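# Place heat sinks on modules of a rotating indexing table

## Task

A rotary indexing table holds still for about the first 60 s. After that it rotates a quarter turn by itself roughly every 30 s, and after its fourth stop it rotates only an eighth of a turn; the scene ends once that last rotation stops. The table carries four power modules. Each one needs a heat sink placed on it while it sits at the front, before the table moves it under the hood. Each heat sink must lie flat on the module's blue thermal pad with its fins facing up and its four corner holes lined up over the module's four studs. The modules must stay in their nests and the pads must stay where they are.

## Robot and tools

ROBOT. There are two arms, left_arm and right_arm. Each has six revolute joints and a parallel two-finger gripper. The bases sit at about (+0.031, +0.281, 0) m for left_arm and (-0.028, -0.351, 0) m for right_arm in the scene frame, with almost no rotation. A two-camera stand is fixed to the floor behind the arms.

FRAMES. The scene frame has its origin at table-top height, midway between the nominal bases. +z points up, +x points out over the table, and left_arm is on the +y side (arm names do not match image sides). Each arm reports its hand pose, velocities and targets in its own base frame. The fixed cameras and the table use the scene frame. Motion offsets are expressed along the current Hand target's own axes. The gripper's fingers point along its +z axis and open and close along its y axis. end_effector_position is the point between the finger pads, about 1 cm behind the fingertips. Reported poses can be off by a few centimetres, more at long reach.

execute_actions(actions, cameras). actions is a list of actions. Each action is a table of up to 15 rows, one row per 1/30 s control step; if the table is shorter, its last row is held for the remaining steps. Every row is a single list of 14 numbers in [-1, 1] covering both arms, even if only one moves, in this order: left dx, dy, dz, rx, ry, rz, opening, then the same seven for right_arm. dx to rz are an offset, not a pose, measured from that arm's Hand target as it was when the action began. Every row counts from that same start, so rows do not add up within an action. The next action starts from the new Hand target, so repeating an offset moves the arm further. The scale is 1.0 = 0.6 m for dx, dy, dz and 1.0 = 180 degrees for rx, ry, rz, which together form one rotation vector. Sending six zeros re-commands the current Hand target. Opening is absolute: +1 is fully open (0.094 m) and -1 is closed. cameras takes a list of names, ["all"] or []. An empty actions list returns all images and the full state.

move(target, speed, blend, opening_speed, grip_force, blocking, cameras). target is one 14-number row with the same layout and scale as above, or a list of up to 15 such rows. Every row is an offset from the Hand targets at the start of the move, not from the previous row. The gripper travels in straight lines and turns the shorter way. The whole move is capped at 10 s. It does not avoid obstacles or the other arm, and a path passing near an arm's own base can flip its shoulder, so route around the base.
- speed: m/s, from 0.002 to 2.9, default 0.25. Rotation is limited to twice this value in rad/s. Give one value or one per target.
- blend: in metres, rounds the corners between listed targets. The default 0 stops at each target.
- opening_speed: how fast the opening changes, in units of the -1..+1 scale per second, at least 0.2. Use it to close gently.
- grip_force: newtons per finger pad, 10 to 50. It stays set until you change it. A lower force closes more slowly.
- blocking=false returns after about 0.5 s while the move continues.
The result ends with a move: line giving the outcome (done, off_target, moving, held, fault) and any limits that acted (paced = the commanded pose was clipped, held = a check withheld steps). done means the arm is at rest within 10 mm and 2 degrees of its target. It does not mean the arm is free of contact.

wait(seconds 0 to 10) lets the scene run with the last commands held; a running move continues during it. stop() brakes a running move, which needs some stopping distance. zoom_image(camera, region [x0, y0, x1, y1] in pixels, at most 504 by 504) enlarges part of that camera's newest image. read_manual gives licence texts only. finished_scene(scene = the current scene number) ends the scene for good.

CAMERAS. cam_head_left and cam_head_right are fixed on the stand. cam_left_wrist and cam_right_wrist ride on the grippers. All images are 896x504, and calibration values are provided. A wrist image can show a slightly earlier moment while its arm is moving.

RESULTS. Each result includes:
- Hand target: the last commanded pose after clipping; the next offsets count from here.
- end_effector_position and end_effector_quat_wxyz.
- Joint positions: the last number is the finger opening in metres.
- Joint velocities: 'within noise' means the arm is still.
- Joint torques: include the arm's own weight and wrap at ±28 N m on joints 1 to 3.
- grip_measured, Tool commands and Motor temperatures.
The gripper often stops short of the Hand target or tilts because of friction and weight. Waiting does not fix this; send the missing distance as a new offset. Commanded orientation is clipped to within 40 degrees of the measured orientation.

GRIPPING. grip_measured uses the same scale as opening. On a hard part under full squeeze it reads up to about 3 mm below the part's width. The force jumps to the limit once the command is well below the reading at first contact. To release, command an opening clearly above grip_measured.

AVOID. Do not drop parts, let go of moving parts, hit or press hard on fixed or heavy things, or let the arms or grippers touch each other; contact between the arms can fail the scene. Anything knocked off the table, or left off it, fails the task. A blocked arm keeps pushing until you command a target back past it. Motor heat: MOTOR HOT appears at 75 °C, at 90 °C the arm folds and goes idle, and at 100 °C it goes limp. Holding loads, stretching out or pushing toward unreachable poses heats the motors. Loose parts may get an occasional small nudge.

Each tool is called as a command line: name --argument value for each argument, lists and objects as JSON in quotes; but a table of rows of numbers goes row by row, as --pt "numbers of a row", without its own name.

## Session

execute_actions --actions '[]'

Scene clock: 0.00 s.
left_arm: end_effector_position=(+0.3356, -0.0829, +0.2501) grip_measured=+1.000 end_effector_quat_wxyz=(+0.722, -0.025, +0.692, -0.017) | right_arm: end_effector_position=(+0.3325, +0.1339, +0.1677) grip_measured=+1.000 end_effector_quat_wxyz=(+0.582, +0.006, +0.808, +0.084)
Joint positions: left_arm=[-0.485 0.991 0.364 0.675 -0.497 -0.036 0.094] | right_arm=[0.585 1.109 0.445 0.32 0.426 0.298 0.094]
Joint velocities: within noise
Joint torques (N m): no reading
Motor temperatures (°C): left_arm=[26 30 31 25 22 26 27] | right_arm=[26 28 29 24 23 23 23]
Heat: left arm: 31 °C; right arm: 29 °C.
Hand target: left_arm +0.3360, -0.0831, +0.2571; +0.727, -0.028, +0.685, -0.020 | right_arm +0.3335, +0.1346, +0.1722; +0.586, +0.007, +0.806, +0.087
Tool commands: left_gripper/opening=+1.0 right_gripper/opening=+1.0
camera_calibration:
cam_left_wrist: T_world_to_cam=[[-0.00555243, -0.998592, 0.0527512, -0.0961104], [-0.369843, -0.0469608, -0.927907, 0.38979], [0.929077, -0.0246618, -0.369062, -0.129732], [0, 0, 0, 1]] pos_world=[0.264159, -0.0808697, 0.31888]
cam_right_wrist: T_world_to_cam=[[0.100812, -0.98379, -0.148303, 0.123746], [-0.68709, 0.0389624, -0.725527, 0.382783], [0.719544, 0.175039, -0.672025, -0.0593975], [0, 0, 0, 1]] pos_world=[0.29327, 0.117223, 0.256154]

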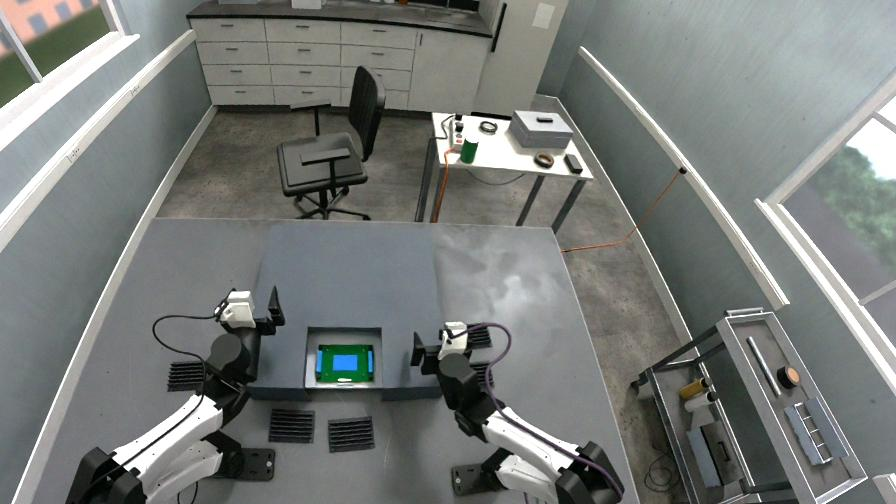

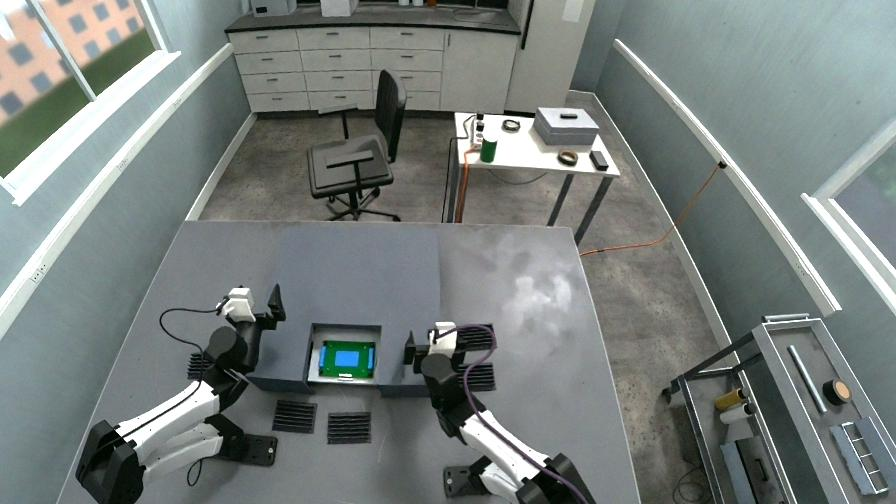

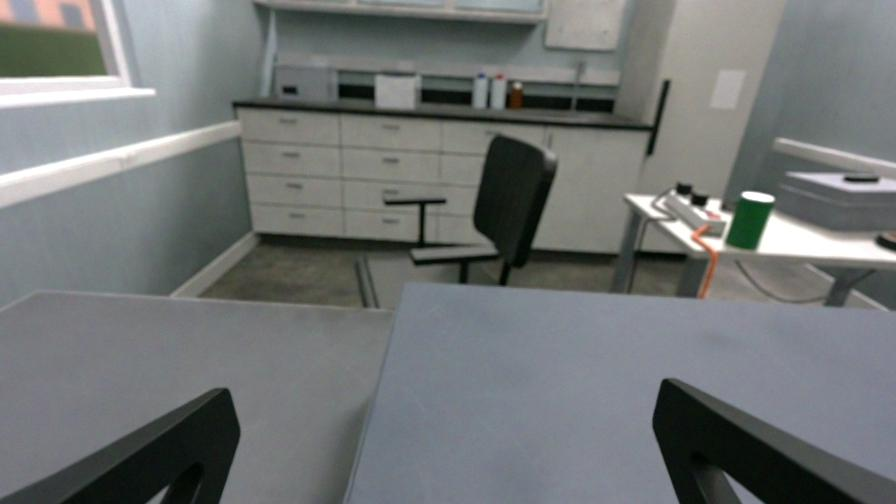

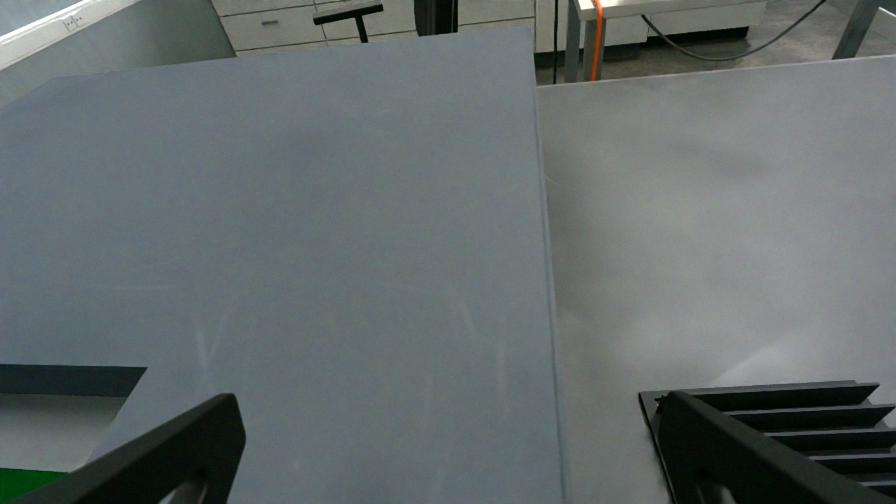

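move --target '[0.1407,-0.335,-0.4603,0.3909,0.4130,0.3943,1,0.0227,-0.1685,-0.1425,-0.2642,0.3563,-0.4304,1]' --speed 0.5 --cameras '["all"]'

Scene clock: 4.07 s.
left_arm: end_effector_position=(+0.0708, -0.2892, +0.1667) grip_measured=+1.000 end_effector_quat_wxyz=(+0.005, +0.701, +0.713, +0.007) | right_arm: end_effector_position=(+0.2533, +0.0259, +0.1654) grip_measured=+1.000 end_effector_quat_wxyz=(-0.002, +0.700, -0.714, -0.008)
Joint positions: left_arm=[-1.341 1.677 1.591 -1.483 -0.017 0.213 0.094] | right_arm=[0.092 1.52 1.424 -1.481 -0.014 -1.459 0.094]
Joint torques (N m): left_arm=[-0.77 -7.1 9.91 0.12 0.21 0.1] | right_arm=[0.43 -5.42 8.21 0.18 0.07 -0.11]
Heat: left arm: 32 °C; right arm: 30 °C.
Hand target: left_arm +0.0673, -0.2931, +0.1706; +0.001, +0.707, +0.707, +0.000 | right_arm +0.2575, +0.0254, +0.1698; +0.000, +0.707, -0.707, +0.000
Off the commanded pose: left_arm 0.006 m, 1 deg | right_arm 0.006 m, 1 deg.
move: done
camera_calibration:
cam_left_wrist: T_world_to_cam=[[-0.999941, -0.0108416, -0.000484614, 0.0656696], [-0.0100806, 0.911365, 0.411475, 0.233211], [-0.00401937, 0.411456, -0.911421, 0.362974], [0, 0, 0, 1]] pos_world=[0.0694756, -0.361176, 0.234893]
cam_right_wrist: T_world_to_cam=[[0.999549, -0.0207545, -0.0217103, -0.248368], [-0.0101095, -0.913147, 0.407505, -0.00328282], [-0.0282822, -0.407102, -0.912945, 0.259277], [0, 0, 0, 1]] pos_world=[0.255556, 0.0973997, 0.232651]

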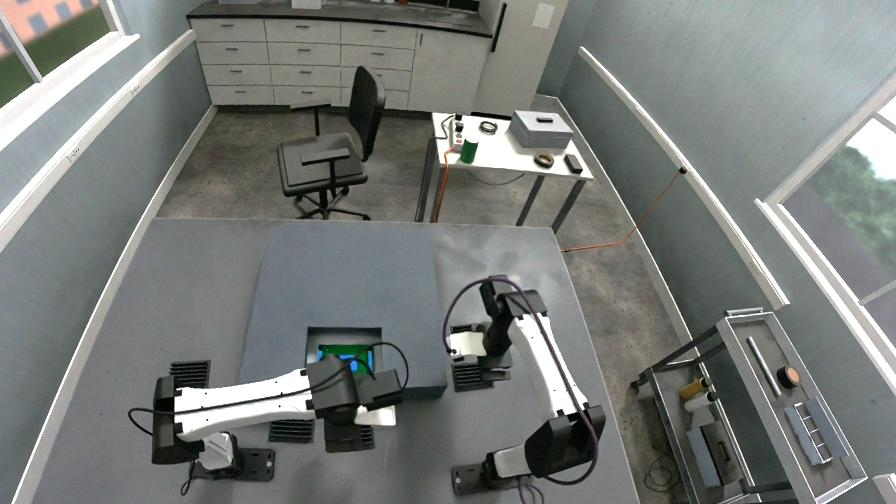

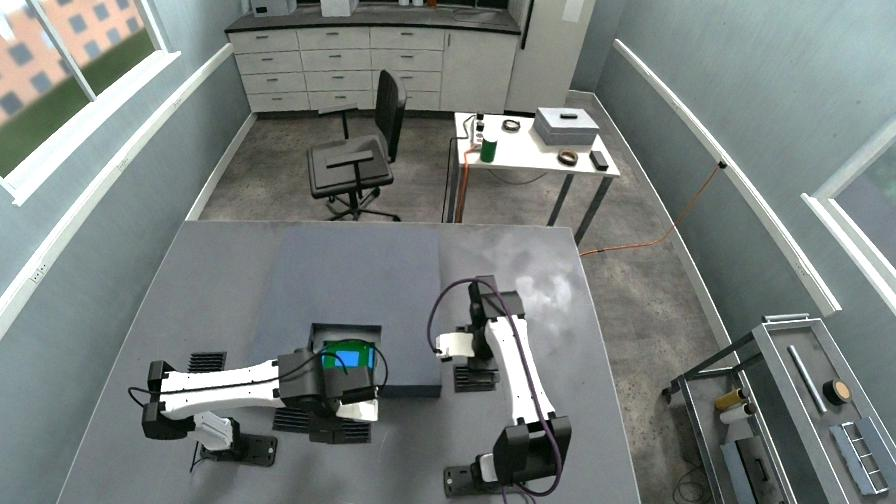

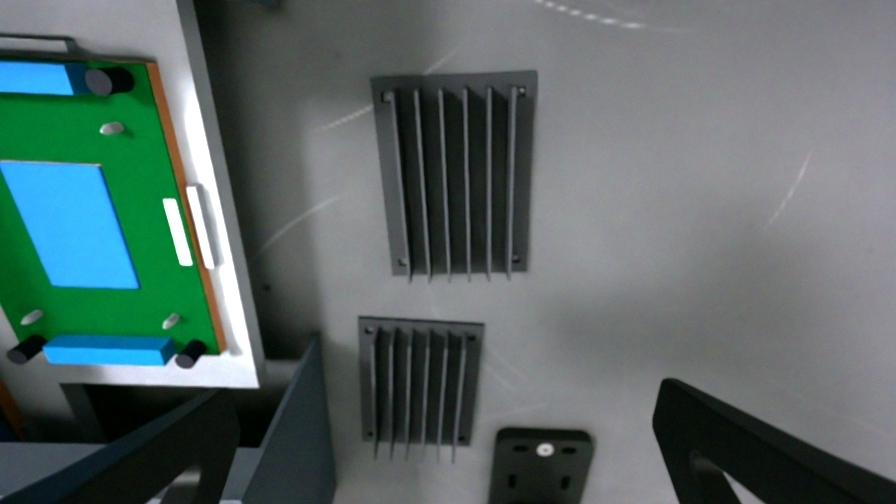

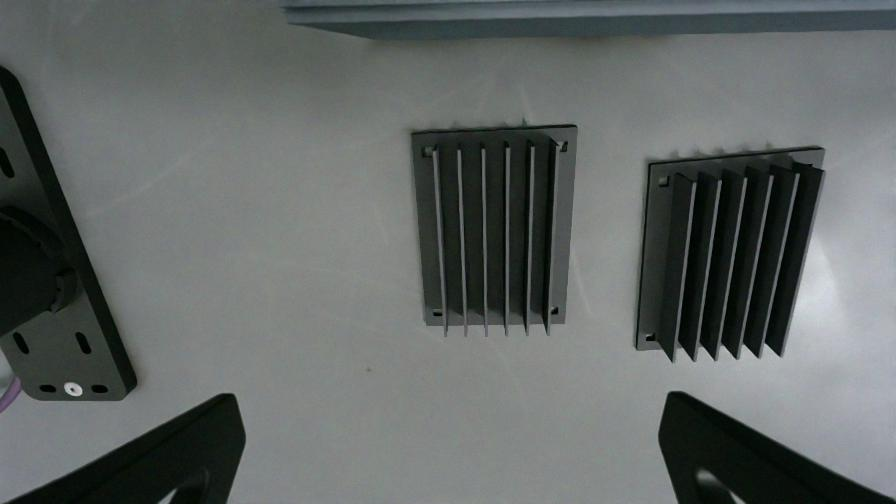

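move --pt "-0.0023 -0.0022 0.266 0 0 -0.0144 1 0.0415 -0.0225 0.2555 0 0 -0.0083 1" --pt "-0.0023 -0.0022 0.266 0 0 -0.0144 0.15 0.0415 -0.0225 0.2555 0 0 -0.0083 0.15" --pt "-0.0023 -0.0022 -0.007 0 0 -0.0144 0.15 0.0415 -0.0225 0.066 0 0 -0.0083 0.15" --pt "0.011 0.299 0 0 0 0.0111 0.15 0.0415 -0.0225 0.066 0 0 -0.0083 0.15" --pt "0.0085 0.296 0.109 0 0 0.0111 0.15 0.0415 -0.0225 0.066 0 0 -0.0083 0.15" --speed '[0.2,0.1,0.2,0.3,0.15]' --blend '[0,0,0.02,0.01,0]' --opening_speed 1.0 --cameras '["cam_left_wrist","cam_right_wrist","cam_head_right"]'

Scene clock: 10.73 s.
left_arm: end_effector_position=(+0.2459, -0.2847, +0.1052) grip_measured=+0.189 end_effector_quat_wxyz=(-0.006, +0.713, +0.701, +0.002) | right_arm: end_effector_position=(+0.2661, +0.0040, +0.1157) grip_measured=+0.215 end_effector_quat_wxyz=(+0.012, +0.714, -0.699, -0.018)
Joint positions: left_arm=[-0.86 1.989 1.742 -1.337 -0.003 0.728 0.056] | right_arm=[0.009 1.59 1.294 -1.319 -0.009 -1.583 0.057]
Joint torques (N m): left_arm=[-0.85 -12.51 5.94 0.43 0.11 0.11] | right_arm=[-0.55 -9.91 8.43 0.06 0.03 -0.07]
Heat: left arm: 33 °C; right arm: 31 °C.
Hand target: left_arm +0.2449, -0.2880, +0.1053; +0.000, +0.719, +0.695, +0.000 | right_arm +0.2710, +0.0004, +0.1302; +0.000, +0.716, -0.698, +0.000
Off the commanded pose: left_arm 0.003 m, 1 deg | right_arm 0.016 m, 3 deg.
move: off_target (right_arm)
camera_calibration:
cam_left_wrist: T_world_to_cam=[[-0.999481, 0.0228653, 0.0227052, 0.24784], [0.0302926, 0.906961, 0.420124, 0.244036], [-0.0109865, 0.420593, -0.907183, 0.309715], [0, 0, 0, 1]] pos_world=[0.243722, -0.357262, 0.172816]
cam_right_wrist: T_world_to_cam=[[0.998148, 0.0203638, -0.0573157, -0.258252], [0.0421816, -0.910637, 0.411048, -0.0172776], [-0.0438233, -0.412704, -0.90981, 0.209162], [0, 0, 0, 1]] pos_world=[0.267669, 0.0758475, 0.182598]
Images, in order (width x height): cam_head_right 896x504, cam_left_wrist 896x504, cam_right_wrist 896x504.

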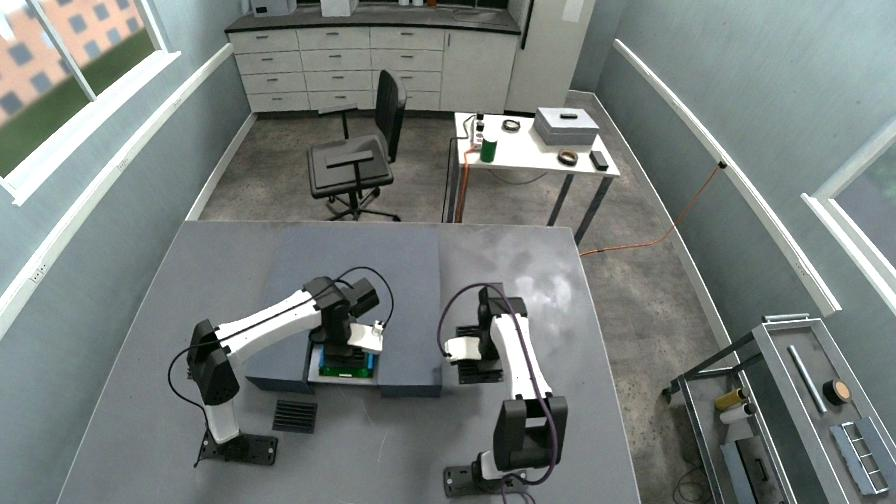

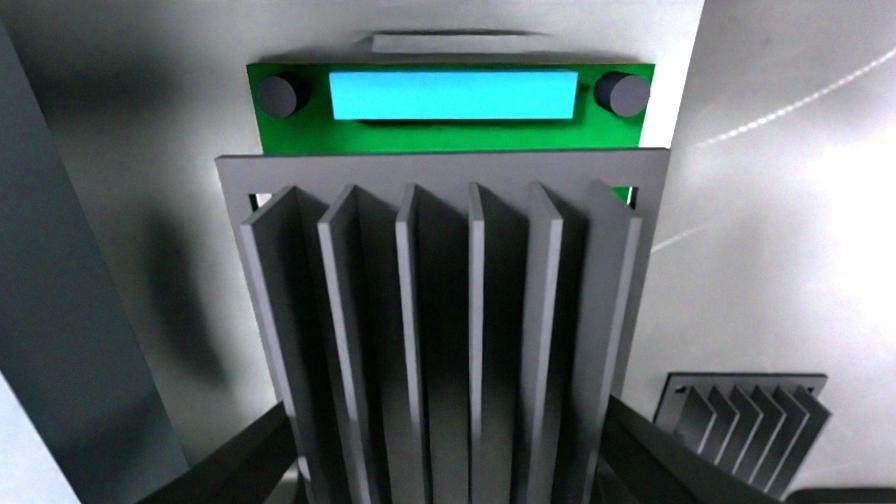

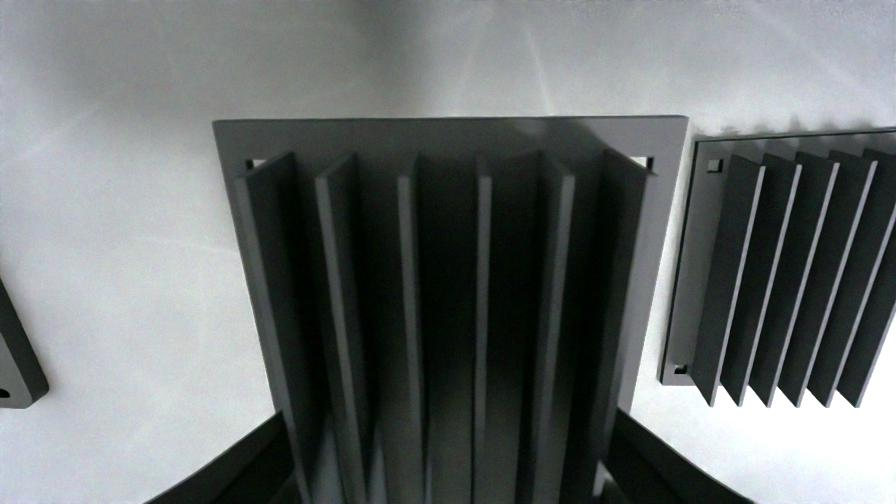

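move --target '[0.0029,-0.0032,0.0547,0,0,0.0061,0.15,0,0,0,0,0,0,0.15]' --speed 0.15 --cameras '["cam_left_wrist"]'

zoom_image --camera "cam_left_wrist" --region '[230, 165, 300, 225]'

zoom_image --camera "cam_left_wrist" --region '[590, 165, 660, 225]'

Scene clock: 12.53 s.
left_arm: end_effector_position=(+0.2405, -0.2785, +0.0773) grip_measured=+0.189 end_effector_quat_wxyz=(-0.019, +0.720, +0.694, +0.003) | right_arm: end_effector_position=(+0.2661, +0.0040, +0.1157) grip_measured=+0.215 end_effector_quat_wxyz=(+0.012, +0.714, -0.699, -0.018)
Joint positions: left_arm=[-0.86 1.988 1.63 -1.251 -0.003 0.747 0.056] | right_arm=[0.009 1.59 1.294 -1.319 -0.009 -1.583 0.057]
Joint torques (N m): left_arm=[-0.94 -12.36 4.12 0.8 0.1 0.11] | right_arm=[-0.57 -9.89 8.4 0.05 0.03 -0.06]
Heat: left arm: 33 °C; right arm: 32 °C.
Hand target: left_arm +0.2430, -0.2862, +0.0726; +0.001, +0.726, +0.688, +0.000 | right_arm +0.2710, +0.0004, +0.1302; +0.000, +0.716, -0.698, +0.000
Off the commanded pose: left_arm 0.009 m, 2 deg | right_arm 0.016 m, 3 deg.
move: off_target (right_arm)
camera_calibration:
cam_left_wrist: T_world_to_cam=[[-0.998337, 0.0413805, 0.0401284, 0.246484], [0.0547648, 0.898121, 0.436324, 0.24075], [-0.0179849, 0.437797, -0.898894, 0.287527], [0, 0, 0, 1]] pos_world=[0.23806, -0.3523, 0.14352]
Images, in order (width x height): cam_left_wrist 896x504.

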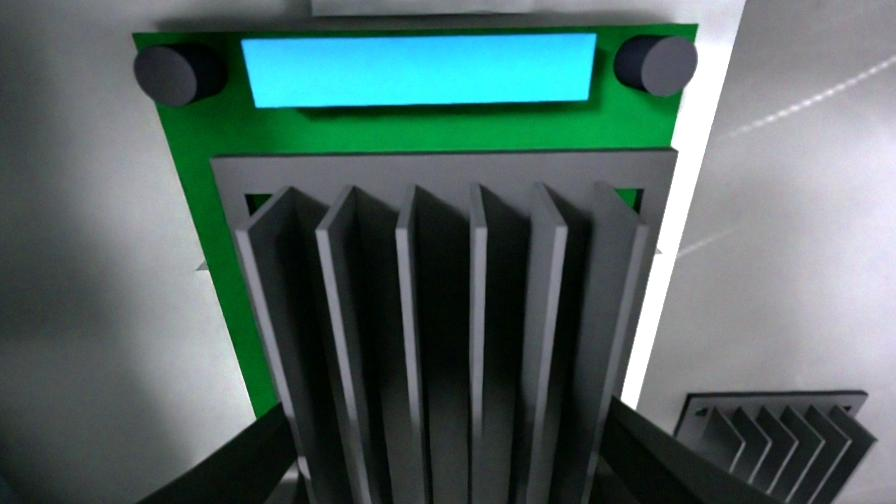

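Scaled by 7.200 from the camera's 896x504 image, which has a finer 1280x720 frame.

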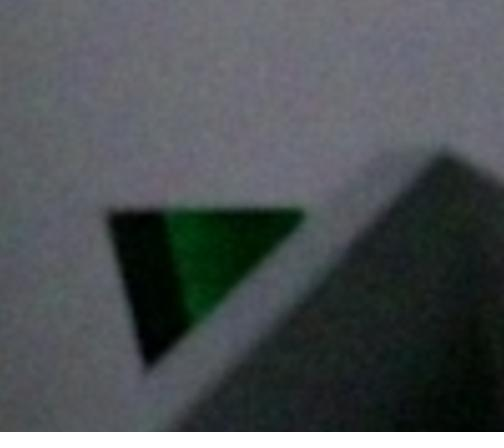

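Scaled by 7.200 from the camera's 896x504 image, which has a finer 1280x720 frame.

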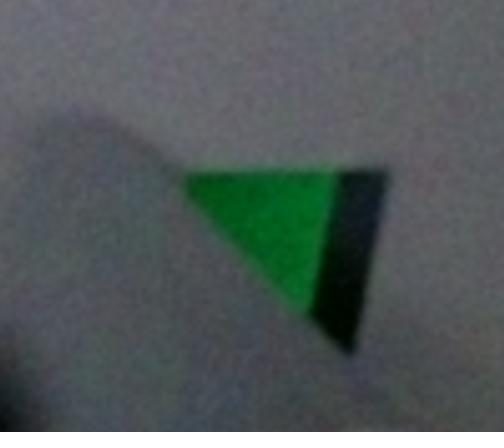

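move --target '[-0.0063,0.0062,-0.0173,0,0,0,0.15,0,0,0,0,0,0,0.15]' --speed 0.15 --cameras '["cam_left_wrist"]'

Scene clock: 13.73 s.
left_arm: end_effector_position=(+0.2407, -0.2787, +0.0782) grip_measured=+0.189 end_effector_quat_wxyz=(-0.019, +0.720, +0.694, +0.003) | right_arm: end_effector_position=(+0.2661, +0.0040, +0.1157) grip_measured=+0.215 end_effector_quat_wxyz=(+0.012, +0.714, -0.699, -0.018)
Joint positions: left_arm=[-0.86 1.988 1.633 -1.254 -0.003 0.748 0.056] | right_arm=[0.009 1.59 1.294 -1.319 -0.009 -1.583 0.057]
Joint torques (N m): left_arm=[-0.91 -10.96 9.95 0.35 0.11 0.09] | right_arm=[-0.59 -9.88 8.44 0.06 0.01 -0.08]
Heat: left arm: 33 °C; right arm: 32 °C.
Hand target: left_arm +0.2465, -0.2902, +0.0829; +0.001, +0.726, +0.688, +0.000 | right_arm +0.2710, +0.0004, +0.1302; +0.000, +0.716, -0.698, +0.000
Off the commanded pose: left_arm 0.014 m, 2 deg | right_arm 0.016 m, 3 deg.
move: off_target (left_arm, right_arm)
camera_calibration:
cam_left_wrist: T_world_to_cam=[[-0.998313, 0.0421499, 0.0399364, 0.246839], [0.0553689, 0.898181, 0.436126, 0.240302], [-0.0174874, 0.437601, -0.898999, 0.288298], [0, 0, 0, 1]] pos_world=[0.238159, -0.352398, 0.14452]
Images, in order (width x height): cam_left_wrist 896x504.

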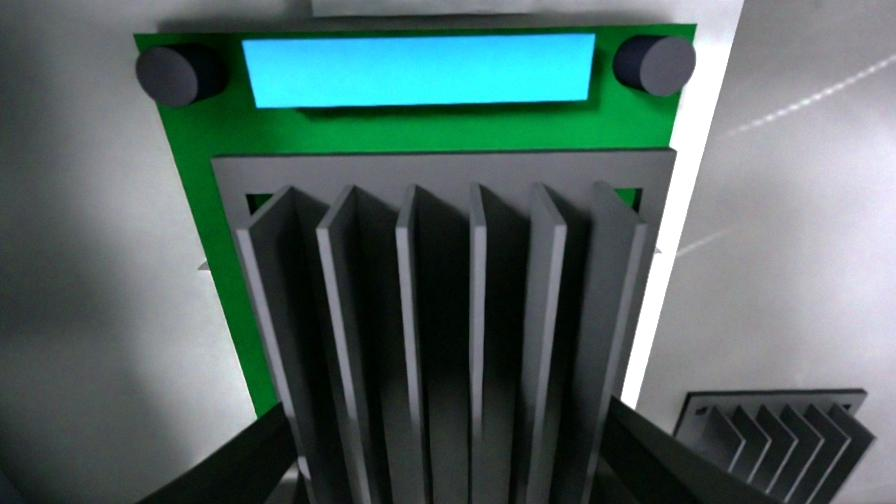

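move --target '[-0.001,0.001,-0.02,0,0,0,0.15,0,0,0,0,0,0,0.15]' --speed 0.15 --cameras '["cam_left_wrist"]'

Scene clock: 14.83 s.
left_arm: end_effector_position=(+0.2463, -0.2852, +0.0887) grip_measured=+0.189 end_effector_quat_wxyz=(-0.004, +0.720, +0.694, +0.002) | right_arm: end_effector_position=(+0.2661, +0.0040, +0.1157) grip_measured=+0.215 end_effector_quat_wxyz=(+0.012, +0.714, -0.699, -0.018)
Joint positions: left_arm=[-0.86 1.988 1.676 -1.266 -0.003 0.748 0.056] | right_arm=[0.009 1.59 1.294 -1.319 -0.009 -1.583 0.057]
Joint torques (N m): left_arm=[-0.95 -11.03 10.51 0.06 0.11 0.09] | right_arm=[-0.58 -9.92 8.46 0.06 0.03 -0.08]
Heat: left arm: 33 °C; right arm: 32 °C.
Hand target: left_arm +0.2471, -0.2907, +0.0949; +0.000, +0.726, +0.688, +0.000 | right_arm +0.2710, +0.0004, +0.1302; +0.000, +0.716, -0.698, +0.000
Off the commanded pose: left_arm 0.008 m, 1 deg | right_arm 0.016 m, 3 deg.
move: off_target (right_arm)
camera_calibration:
cam_left_wrist: T_world_to_cam=[[-0.998883, 0.0432569, 0.0190076, 0.254599], [0.047243, 0.908036, 0.41622, 0.247821], [0.000744792, 0.416653, -0.909065, 0.291071], [0, 0, 0, 1]] pos_world=[0.24239, -0.357319, 0.156615]
Images, in order (width x height): cam_left_wrist 896x504.

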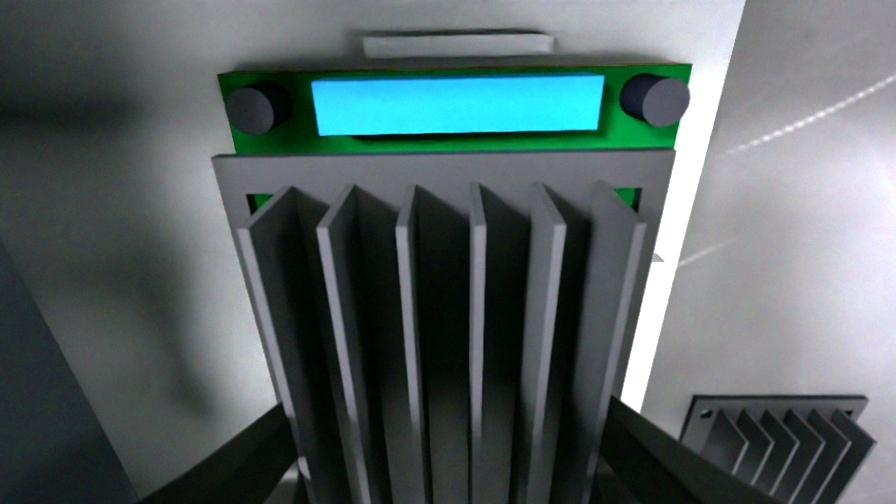

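move --target '[0.008,-0.007,0.035,0,0,0,0.15,0,0,0,0,0,0,0.15]' --speed 0.15 --cameras '["cam_left_wrist"]'

zoom_image --camera "cam_left_wrist" --region '[230, 165, 300, 225]'

zoom_image --camera "cam_left_wrist" --region '[590, 165, 660, 225]'

Scene clock: 16.53 s.
left_arm: end_effector_position=(+0.2438, -0.2823, +0.0733) grip_measured=+0.189 end_effector_quat_wxyz=(-0.008, +0.720, +0.694, +0.002) | right_arm: end_effector_position=(+0.2661, +0.0040, +0.1157) grip_measured=+0.215 end_effector_quat_wxyz=(+0.012, +0.714, -0.699, -0.018)
Joint positions: left_arm=[-0.86 1.988 1.614 -1.213 -0.003 0.748 0.056] | right_arm=[0.009 1.59 1.294 -1.319 -0.009 -1.583 0.057]
Joint torques (N m): left_arm=[-0.87 -12.59 5.85 0.43 0.1 0.09] | right_arm=[-0.61 -9.85 8.49 0.05 0.03 -0.07]
Heat: left arm: 34 °C; right arm: 32 °C.
Hand target: left_arm +0.2432, -0.2858, +0.0739; +0.001, +0.726, +0.688, +0.000 | right_arm +0.2710, +0.0004, +0.1302; +0.000, +0.716, -0.698, +0.000
Off the commanded pose: left_arm 0.004 m, 1 deg | right_arm 0.016 m, 3 deg.
move: off_target (right_arm)
camera_calibration:
cam_left_wrist: T_world_to_cam=[[-0.998758, 0.0430865, 0.0250149, 0.251782], [0.0496212, 0.90526, 0.421949, 0.249972], [-0.00446467, 0.422667, -0.906274, 0.278714], [0, 0, 0, 1]] pos_world=[0.24031, -0.354941, 0.140817]
Images, in order (width x height): cam_left_wrist 896x504.

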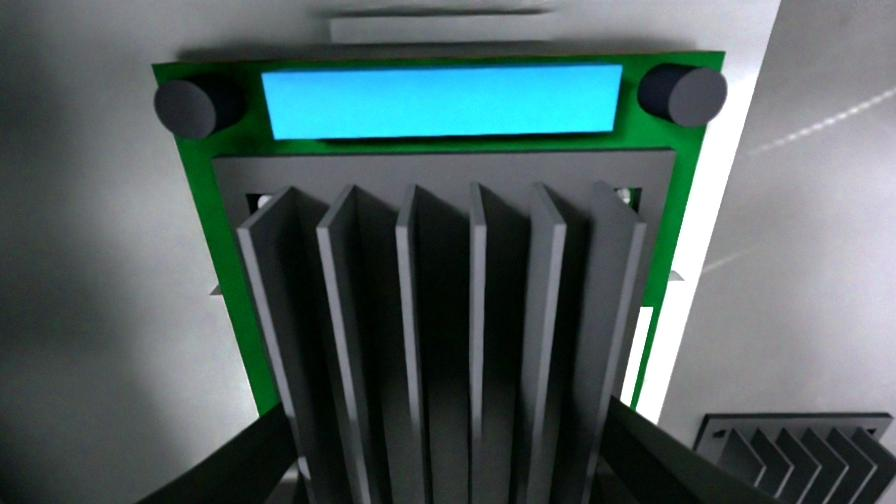

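Scaled by 7.200 from the camera's 896x504 image, which has a finer 1280x720 frame.

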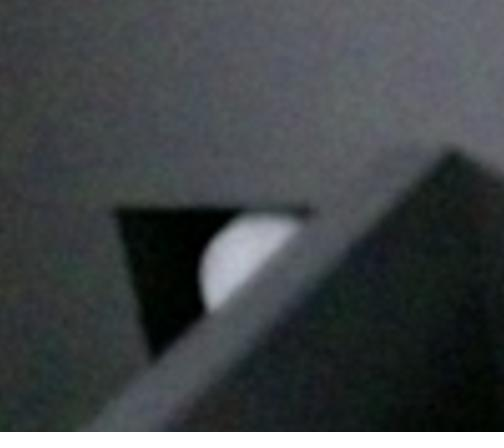

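Scaled by 7.200 from the camera's 896x504 image, which has a finer 1280x720 frame.

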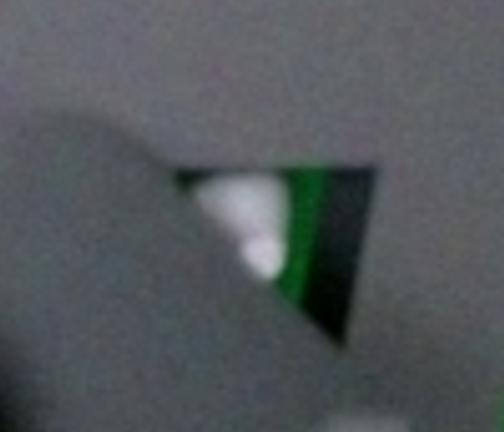

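move --pt "0 0 0.0232 0 0 0 0.15 0 0 0 0 0 0 0.15" --pt "0 0 0.0123 0 0 0 0.15 0 0 0 0 0 0 0.15" --pt "0 0 0.0123 0 0 0 0.6 0 0 0 0 0 0 0.15" --pt "0 0 -0.152 0 0 0 0.6 0 0 0 0 0 0 0.15" --pt "0.211 -0.2585 -0.16 0 0 0 1 0 0 0 0 0 0 0.15" --speed '[0.06,0.06,0.1,0.2,0.3]' --blend '[0,0,0,0.01,0]' --opening_speed 1.0 --cameras '["cam_left_wrist","cam_head_right"]'

zoom_image --camera "cam_head_right" --region '[300, 320, 400, 400]'

Scene clock: 21.63 s.
left_arm: end_effector_position=(+0.1000, -0.1554, +0.1724) grip_measured=+0.998 end_effector_quat_wxyz=(+0.011, +0.727, +0.686, -0.001) | right_arm: end_effector_position=(+0.2661, +0.0040, +0.1157) grip_measured=+0.215 end_effector_quat_wxyz=(+0.012, +0.714, -0.699, -0.018)
Joint positions: left_arm=[-1.002 1.237 1.227 -1.538 -0.003 0.627 0.094] | right_arm=[0.009 1.59 1.294 -1.319 -0.009 -1.583 0.057]
Joint torques (N m): left_arm=[-0.91 -4.23 5.24 0.2 0.1 -0.15] | right_arm=[-0.57 -9.91 8.46 0.07 0.03 -0.08]
Motor temperatures (°C): left_arm=[26 35 33 25 22 26 27] | right_arm=[26 31 33 24 23 23 24]
Heat: left arm: 35 °C; right arm: 33 °C.
Hand target: left_arm +0.0950, -0.1509, +0.1697; +0.000, +0.726, +0.688, +0.000 | right_arm +0.2710, +0.0004, +0.1302; +0.000, +0.716, -0.698, +0.000
Off the commanded pose: left_arm 0.007 m, 1 deg | right_arm 0.016 m, 3 deg.
move: off_target (right_arm)
camera_calibration:
cam_left_wrist: T_world_to_cam=[[-0.997947, 0.064045, 0.000514213, 0.107559], [0.0590511, 0.916963, 0.394578, 0.106046], [0.0247992, 0.393798, -0.918862, 0.30898], [0, 0, 0, 1]] pos_world=[0.0934139, -0.225804, 0.242011]
Images, in order (width x height): cam_head_right 896x504, cam_left_wrist 896x504.

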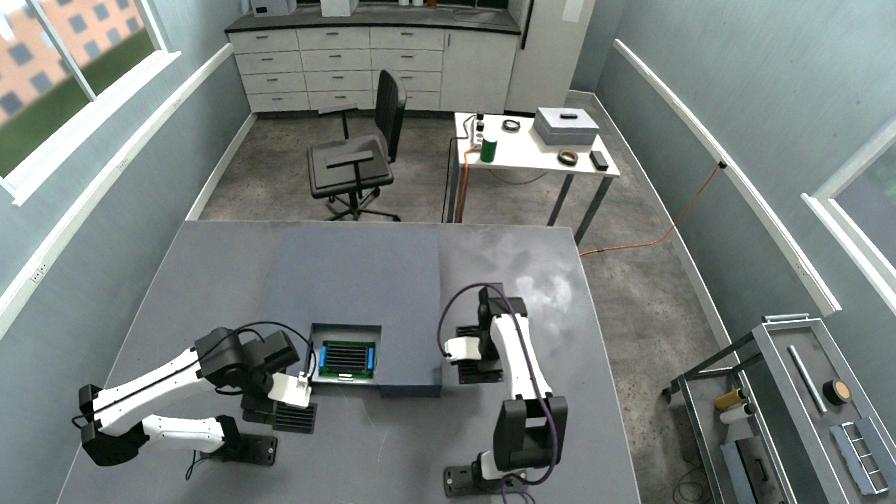

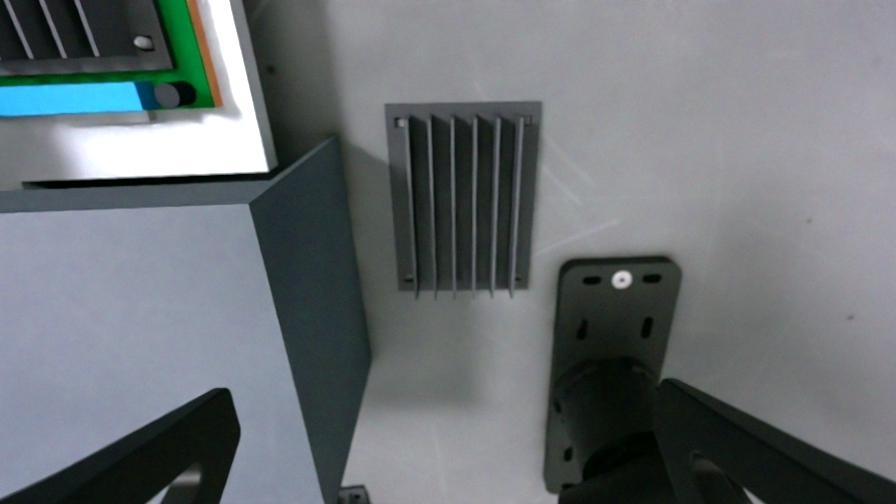

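Scaled by 5.040 from the camera's 896x504 image, which has a finer 1280x720 frame.

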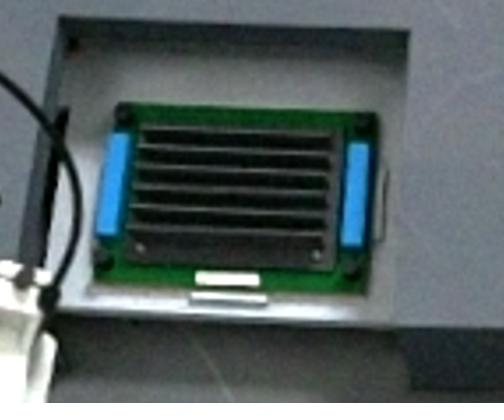

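move --pt "-0.0113 0.0098 0.2542 0 0 -0.0033 1 -0.133 -0.0185 -0.117 0 0 0.005 0.15" --pt "-0.0113 0.0098 0.2542 0 0 -0.0033 1 -0.549 -0.068 -0.083 0 0 0.0122 0.15" --pt "-0.0113 0.0098 0.2542 0 0 -0.0033 1 -0.5795 -0.076 0.009 0 0 0.0122 0.15" --speed 0.25 --blend '[0.02,0.02,0]' --cameras '["cam_left_wrist","cam_right_wrist"]'

Scene clock: 25.03 s.
left_arm: end_effector_position=(+0.0843, -0.1389, +0.0254) grip_measured=+0.998 end_effector_quat_wxyz=(-0.044, +0.719, +0.694, +0.001) | right_arm: end_effector_position=(+0.3046, +0.3446, +0.1115) grip_measured=+0.215 end_effector_quat_wxyz=(-0.007, +0.706, -0.709, -0.003)
Joint positions: left_arm=[-1.007 1.304 0.675 -1.028 0.017 0.599 0.094] | right_arm=[0.845 2.388 2.41 -1.578 -0.005 -0.722 0.057]
Joint torques (N m): left_arm=[-0.31 -2.32 5.71 1.22 -0.11 0.08] | right_arm=[0.2 -15.77 8.53 0.3 0.01 0.16]
Heat: left arm: 35 °C; right arm: 34 °C.
Hand target: left_arm +0.1006, -0.1581, +0.0171; +0.000, +0.722, +0.692, +0.000 | right_arm +0.3077, +0.3492, +0.1246; +0.000, +0.703, -0.712, +0.000
Off the commanded pose: left_arm 0.026 m, 5 deg | right_arm 0.014 m, 1 deg.
joint sent to its limit (right arm) — joint 4 (wrist pitch), lower limit. The joint targets are off in orientation, not in position.
move: off_target (left_arm, right_arm)
camera_calibration:
cam_left_wrist: T_world_to_cam=[[-0.996168, 0.0376878, 0.0789184, 0.0852173], [0.0701371, 0.883322, 0.463491, 0.142379], [-0.0522424, 0.46725, -0.88258, 0.183495], [0, 0, 0, 1]] pos_world=[0.084491, -0.214716, 0.0892331]
cam_right_wrist: T_world_to_cam=[[0.999957, -0.00514003, -0.00774991, -0.301104], [-0.00154611, -0.913658, 0.40648, 0.307891], [-0.00917009, -0.406451, -0.913627, 0.335387], [0, 0, 0, 1]] pos_world=[0.304643, 0.416078, 0.178933]
Images, in order (width x height): cam_left_wrist 896x504, cam_right_wrist 896x504.

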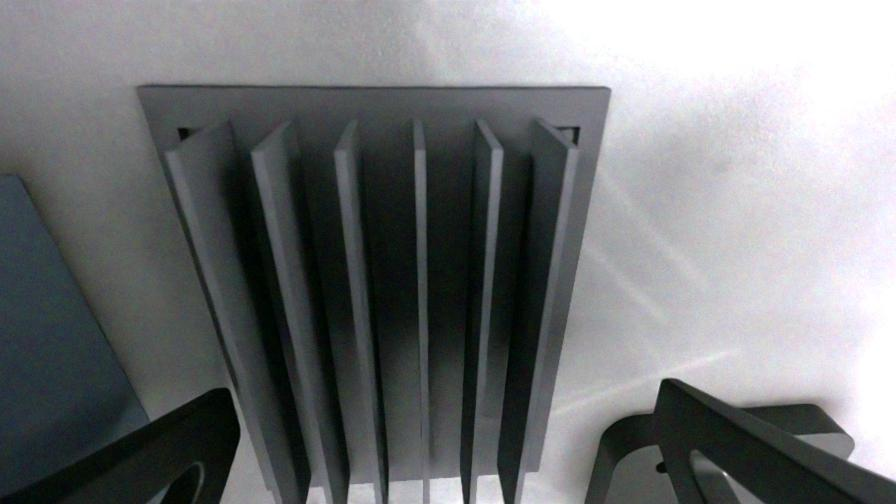

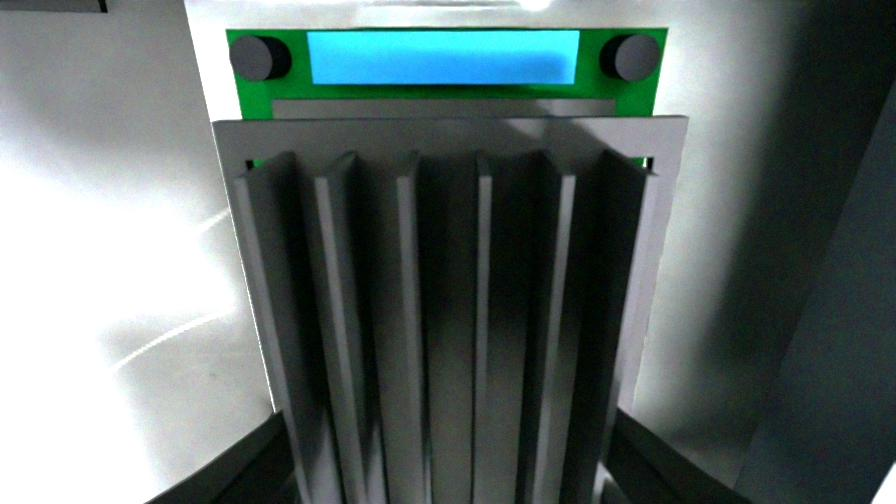

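move --target '[0.0033,0,-0.028,0,0,0,1,0,0,0,0,0,0,0.15]' --speed 0.15 --cameras '["cam_left_wrist"]'

Scene clock: 26.37 s.
left_arm: end_effector_position=(+0.0841, -0.1386, +0.0255) grip_measured=+0.998 end_effector_quat_wxyz=(-0.045, +0.718, +0.694, +0.001) | right_arm: end_effector_position=(+0.3046, +0.3446, +0.1115) grip_measured=+0.215 end_effector_quat_wxyz=(-0.007, +0.706, -0.709, -0.003)
Joint positions: left_arm=[-1.007 1.304 0.675 -1.029 0.017 0.599 0.094] | right_arm=[0.845 2.388 2.41 -1.578 -0.005 -0.721 0.057]
Joint torques (N m): left_arm=[0.06 -5.26 9.92 0.5 -0.12 0.14] | right_arm=[0.24 -15.8 8.61 0.3 0 0.17]
Heat: left arm: 34 °C; right arm: 34 °C.
Hand target: left_arm +0.1007, -0.1561, +0.0339; +0.000, +0.722, +0.692, +0.000 | right_arm +0.3077, +0.3492, +0.1246; +0.000, +0.703, -0.712, +0.000
Off the commanded pose: left_arm 0.026 m, 5 deg | right_arm 0.014 m, 1 deg.
joint sent to its limit (right arm) — joint 4 (wrist pitch), lower limit. The joint targets are off in orientation, not in position.
move: off_target (left_arm, right_arm)
camera_calibration:
cam_left_wrist: T_world_to_cam=[[-0.996098, 0.0371275, 0.0800642, 0.0847866], [0.0702309, 0.882857, 0.46436, 0.142034], [-0.0534448, 0.468171, -0.88202, 0.183643], [0, 0, 0, 1]] pos_world=[0.0842953, -0.21452, 0.0892333]
Images, in order (width x height): cam_left_wrist 896x504.

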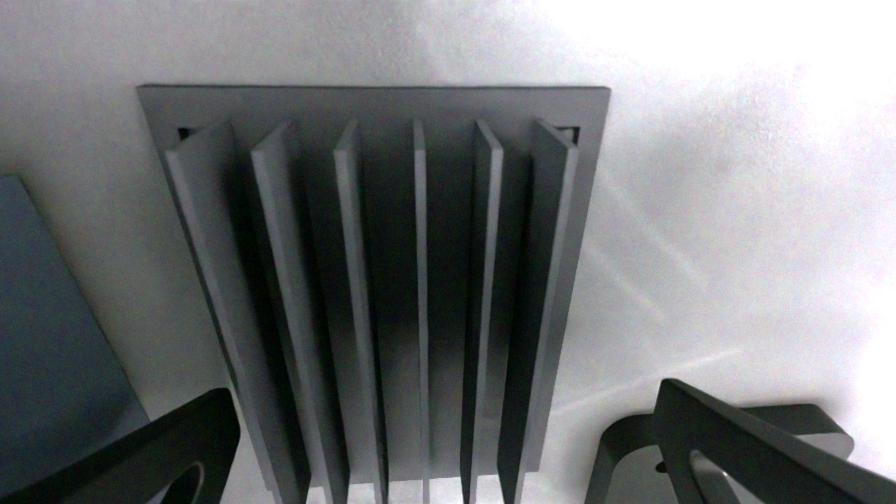

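move --target '[0,0,-0.05,0,0,0,1,0,0,0,0,0,0,0.15]' --speed 0.1 --cameras '["cam_left_wrist","cam_head_left"]'

Scene clock: 27.50 s.
left_arm: end_effector_position=(+0.0831, -0.1422, +0.0515) grip_measured=+0.998 end_effector_quat_wxyz=(-0.047, +0.718, +0.694, -0.007) | right_arm: end_effector_position=(+0.3046, +0.3446, +0.1115) grip_measured=+0.215 end_effector_quat_wxyz=(-0.007, +0.706, -0.709, -0.003)
Joint positions: left_arm=[-1.007 1.278 0.766 -1.148 0.033 0.599 0.094] | right_arm=[0.845 2.388 2.41 -1.578 -0.005 -0.721 0.057]
Joint torques (N m): left_arm=[0.01 -6.22 10.74 0.33 -0.29 0.12] | right_arm=[0.23 -15.77 8.5 0.31 0 0.17]
Heat: left arm: 34 °C; right arm: 34 °C.
Hand target: left_arm +0.1007, -0.1561, +0.0639; +0.000, +0.722, +0.692, +0.000 | right_arm +0.3077, +0.3492, +0.1246; +0.000, +0.703, -0.712, +0.000
Off the commanded pose: left_arm 0.026 m, 6 deg | right_arm 0.014 m, 1 deg.
joint sent to its limit (right arm) — joint 4 (wrist pitch), lower limit. The joint targets are off in orientation, not in position.
move: off_target (left_arm, right_arm)
camera_calibration:
cam_left_wrist: T_world_to_cam=[[-0.994888, 0.0363618, 0.0942065, 0.0809263], [0.0756748, 0.886171, 0.457137, 0.133617], [-0.0668608, 0.461929, -0.884393, 0.208576], [0, 0, 0, 1]] pos_world=[0.0843467, -0.217698, 0.115758]
Images, in order (width x height): cam_head_left 896x504, cam_left_wrist 896x504.

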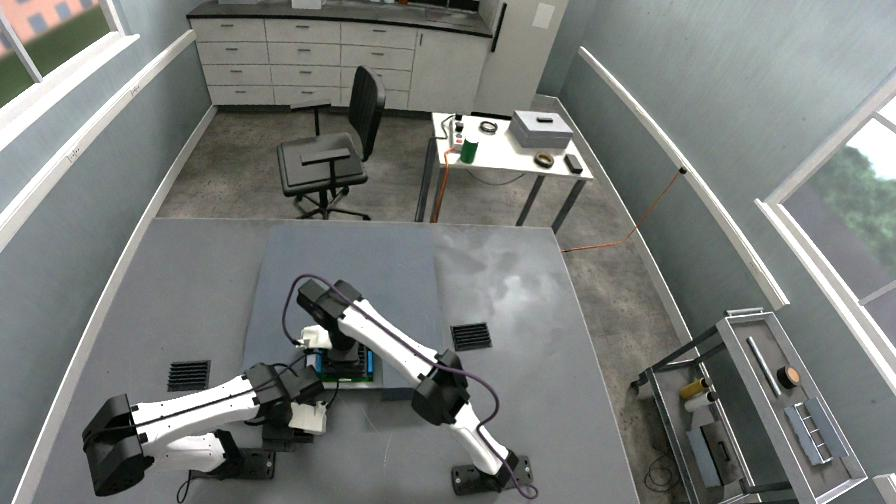

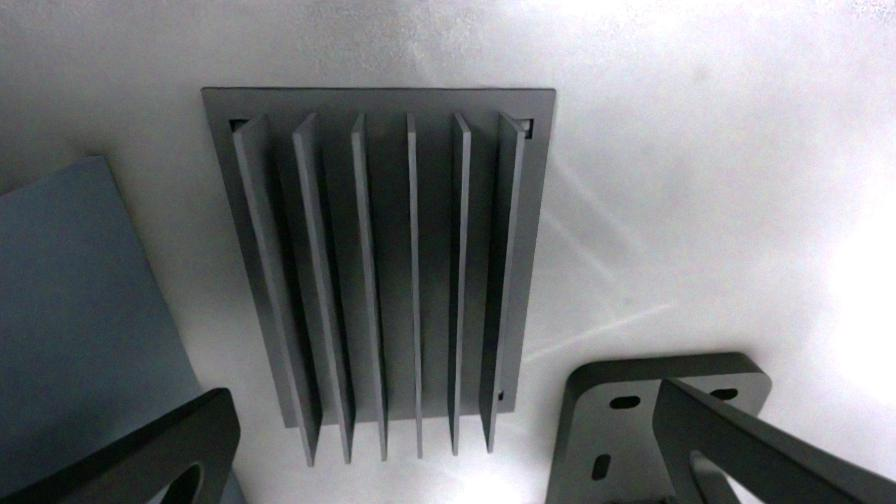

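move --pt "0 0 0 0 0 0 0.55 0 0 0 0 0 0 0.15" --pt "0 0 0 0 0 0 0.55 0 0 0 0 0 0 0.15" --speed 0.1 --cameras '["cam_left_wrist"]'

Scene clock: 28.87 s.
left_arm: end_effector_position=(+0.0894, -0.1462, +0.0544) grip_measured=+0.553 end_effector_quat_wxyz=(-0.034, +0.720, +0.693, -0.001) | right_arm: end_effector_position=(+0.3046, +0.3446, +0.1115) grip_measured=+0.215 end_effector_quat_wxyz=(-0.007, +0.706, -0.709, -0.003)
Joint positions: left_arm=[-1.006 1.278 0.78 -1.138 0.016 0.603 0.073] | right_arm=[0.845 2.388 2.41 -1.578 -0.005 -0.721 0.057]
Joint torques (N m): left_arm=[0.08 -6.11 9.44 0.31 -0.1 0.11] | right_arm=[0.24 -15.76 8.54 0.29 -0.02 0.2]
Heat: left arm: 34 °C; right arm: 34 °C.
Hand target: left_arm +0.1007, -0.1561, +0.0640; +0.001, +0.722, +0.692, +0.000 | right_arm +0.3077, +0.3492, +0.1246; +0.000, +0.703, -0.712, +0.000
Off the commanded pose: left_arm 0.018 m, 4 deg | right_arm 0.014 m, 1 deg.
joint sent to its limit (right arm) — joint 4 (wrist pitch), lower limit. The joint targets are off in orientation, not in position.
move: off_target (left_arm, right_arm)
camera_calibration:
cam_left_wrist: T_world_to_cam=[[-0.996884, 0.0415905, 0.0670337, 0.0894542], [0.0673755, 0.890871, 0.449233, 0.137265], [-0.0410345, 0.452349, -0.890896, 0.210123], [0, 0, 0, 1]] pos_world=[0.0885494, -0.221054, 0.119538]
Images, in order (width x height): cam_left_wrist 896x504.

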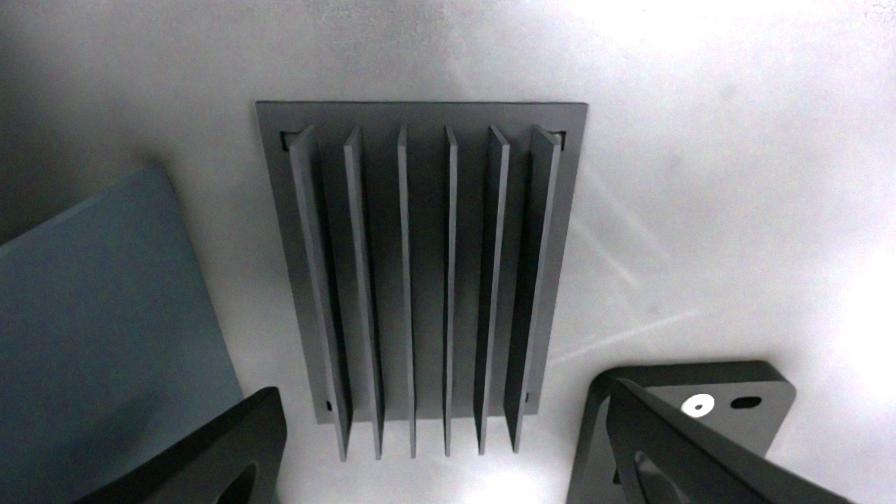

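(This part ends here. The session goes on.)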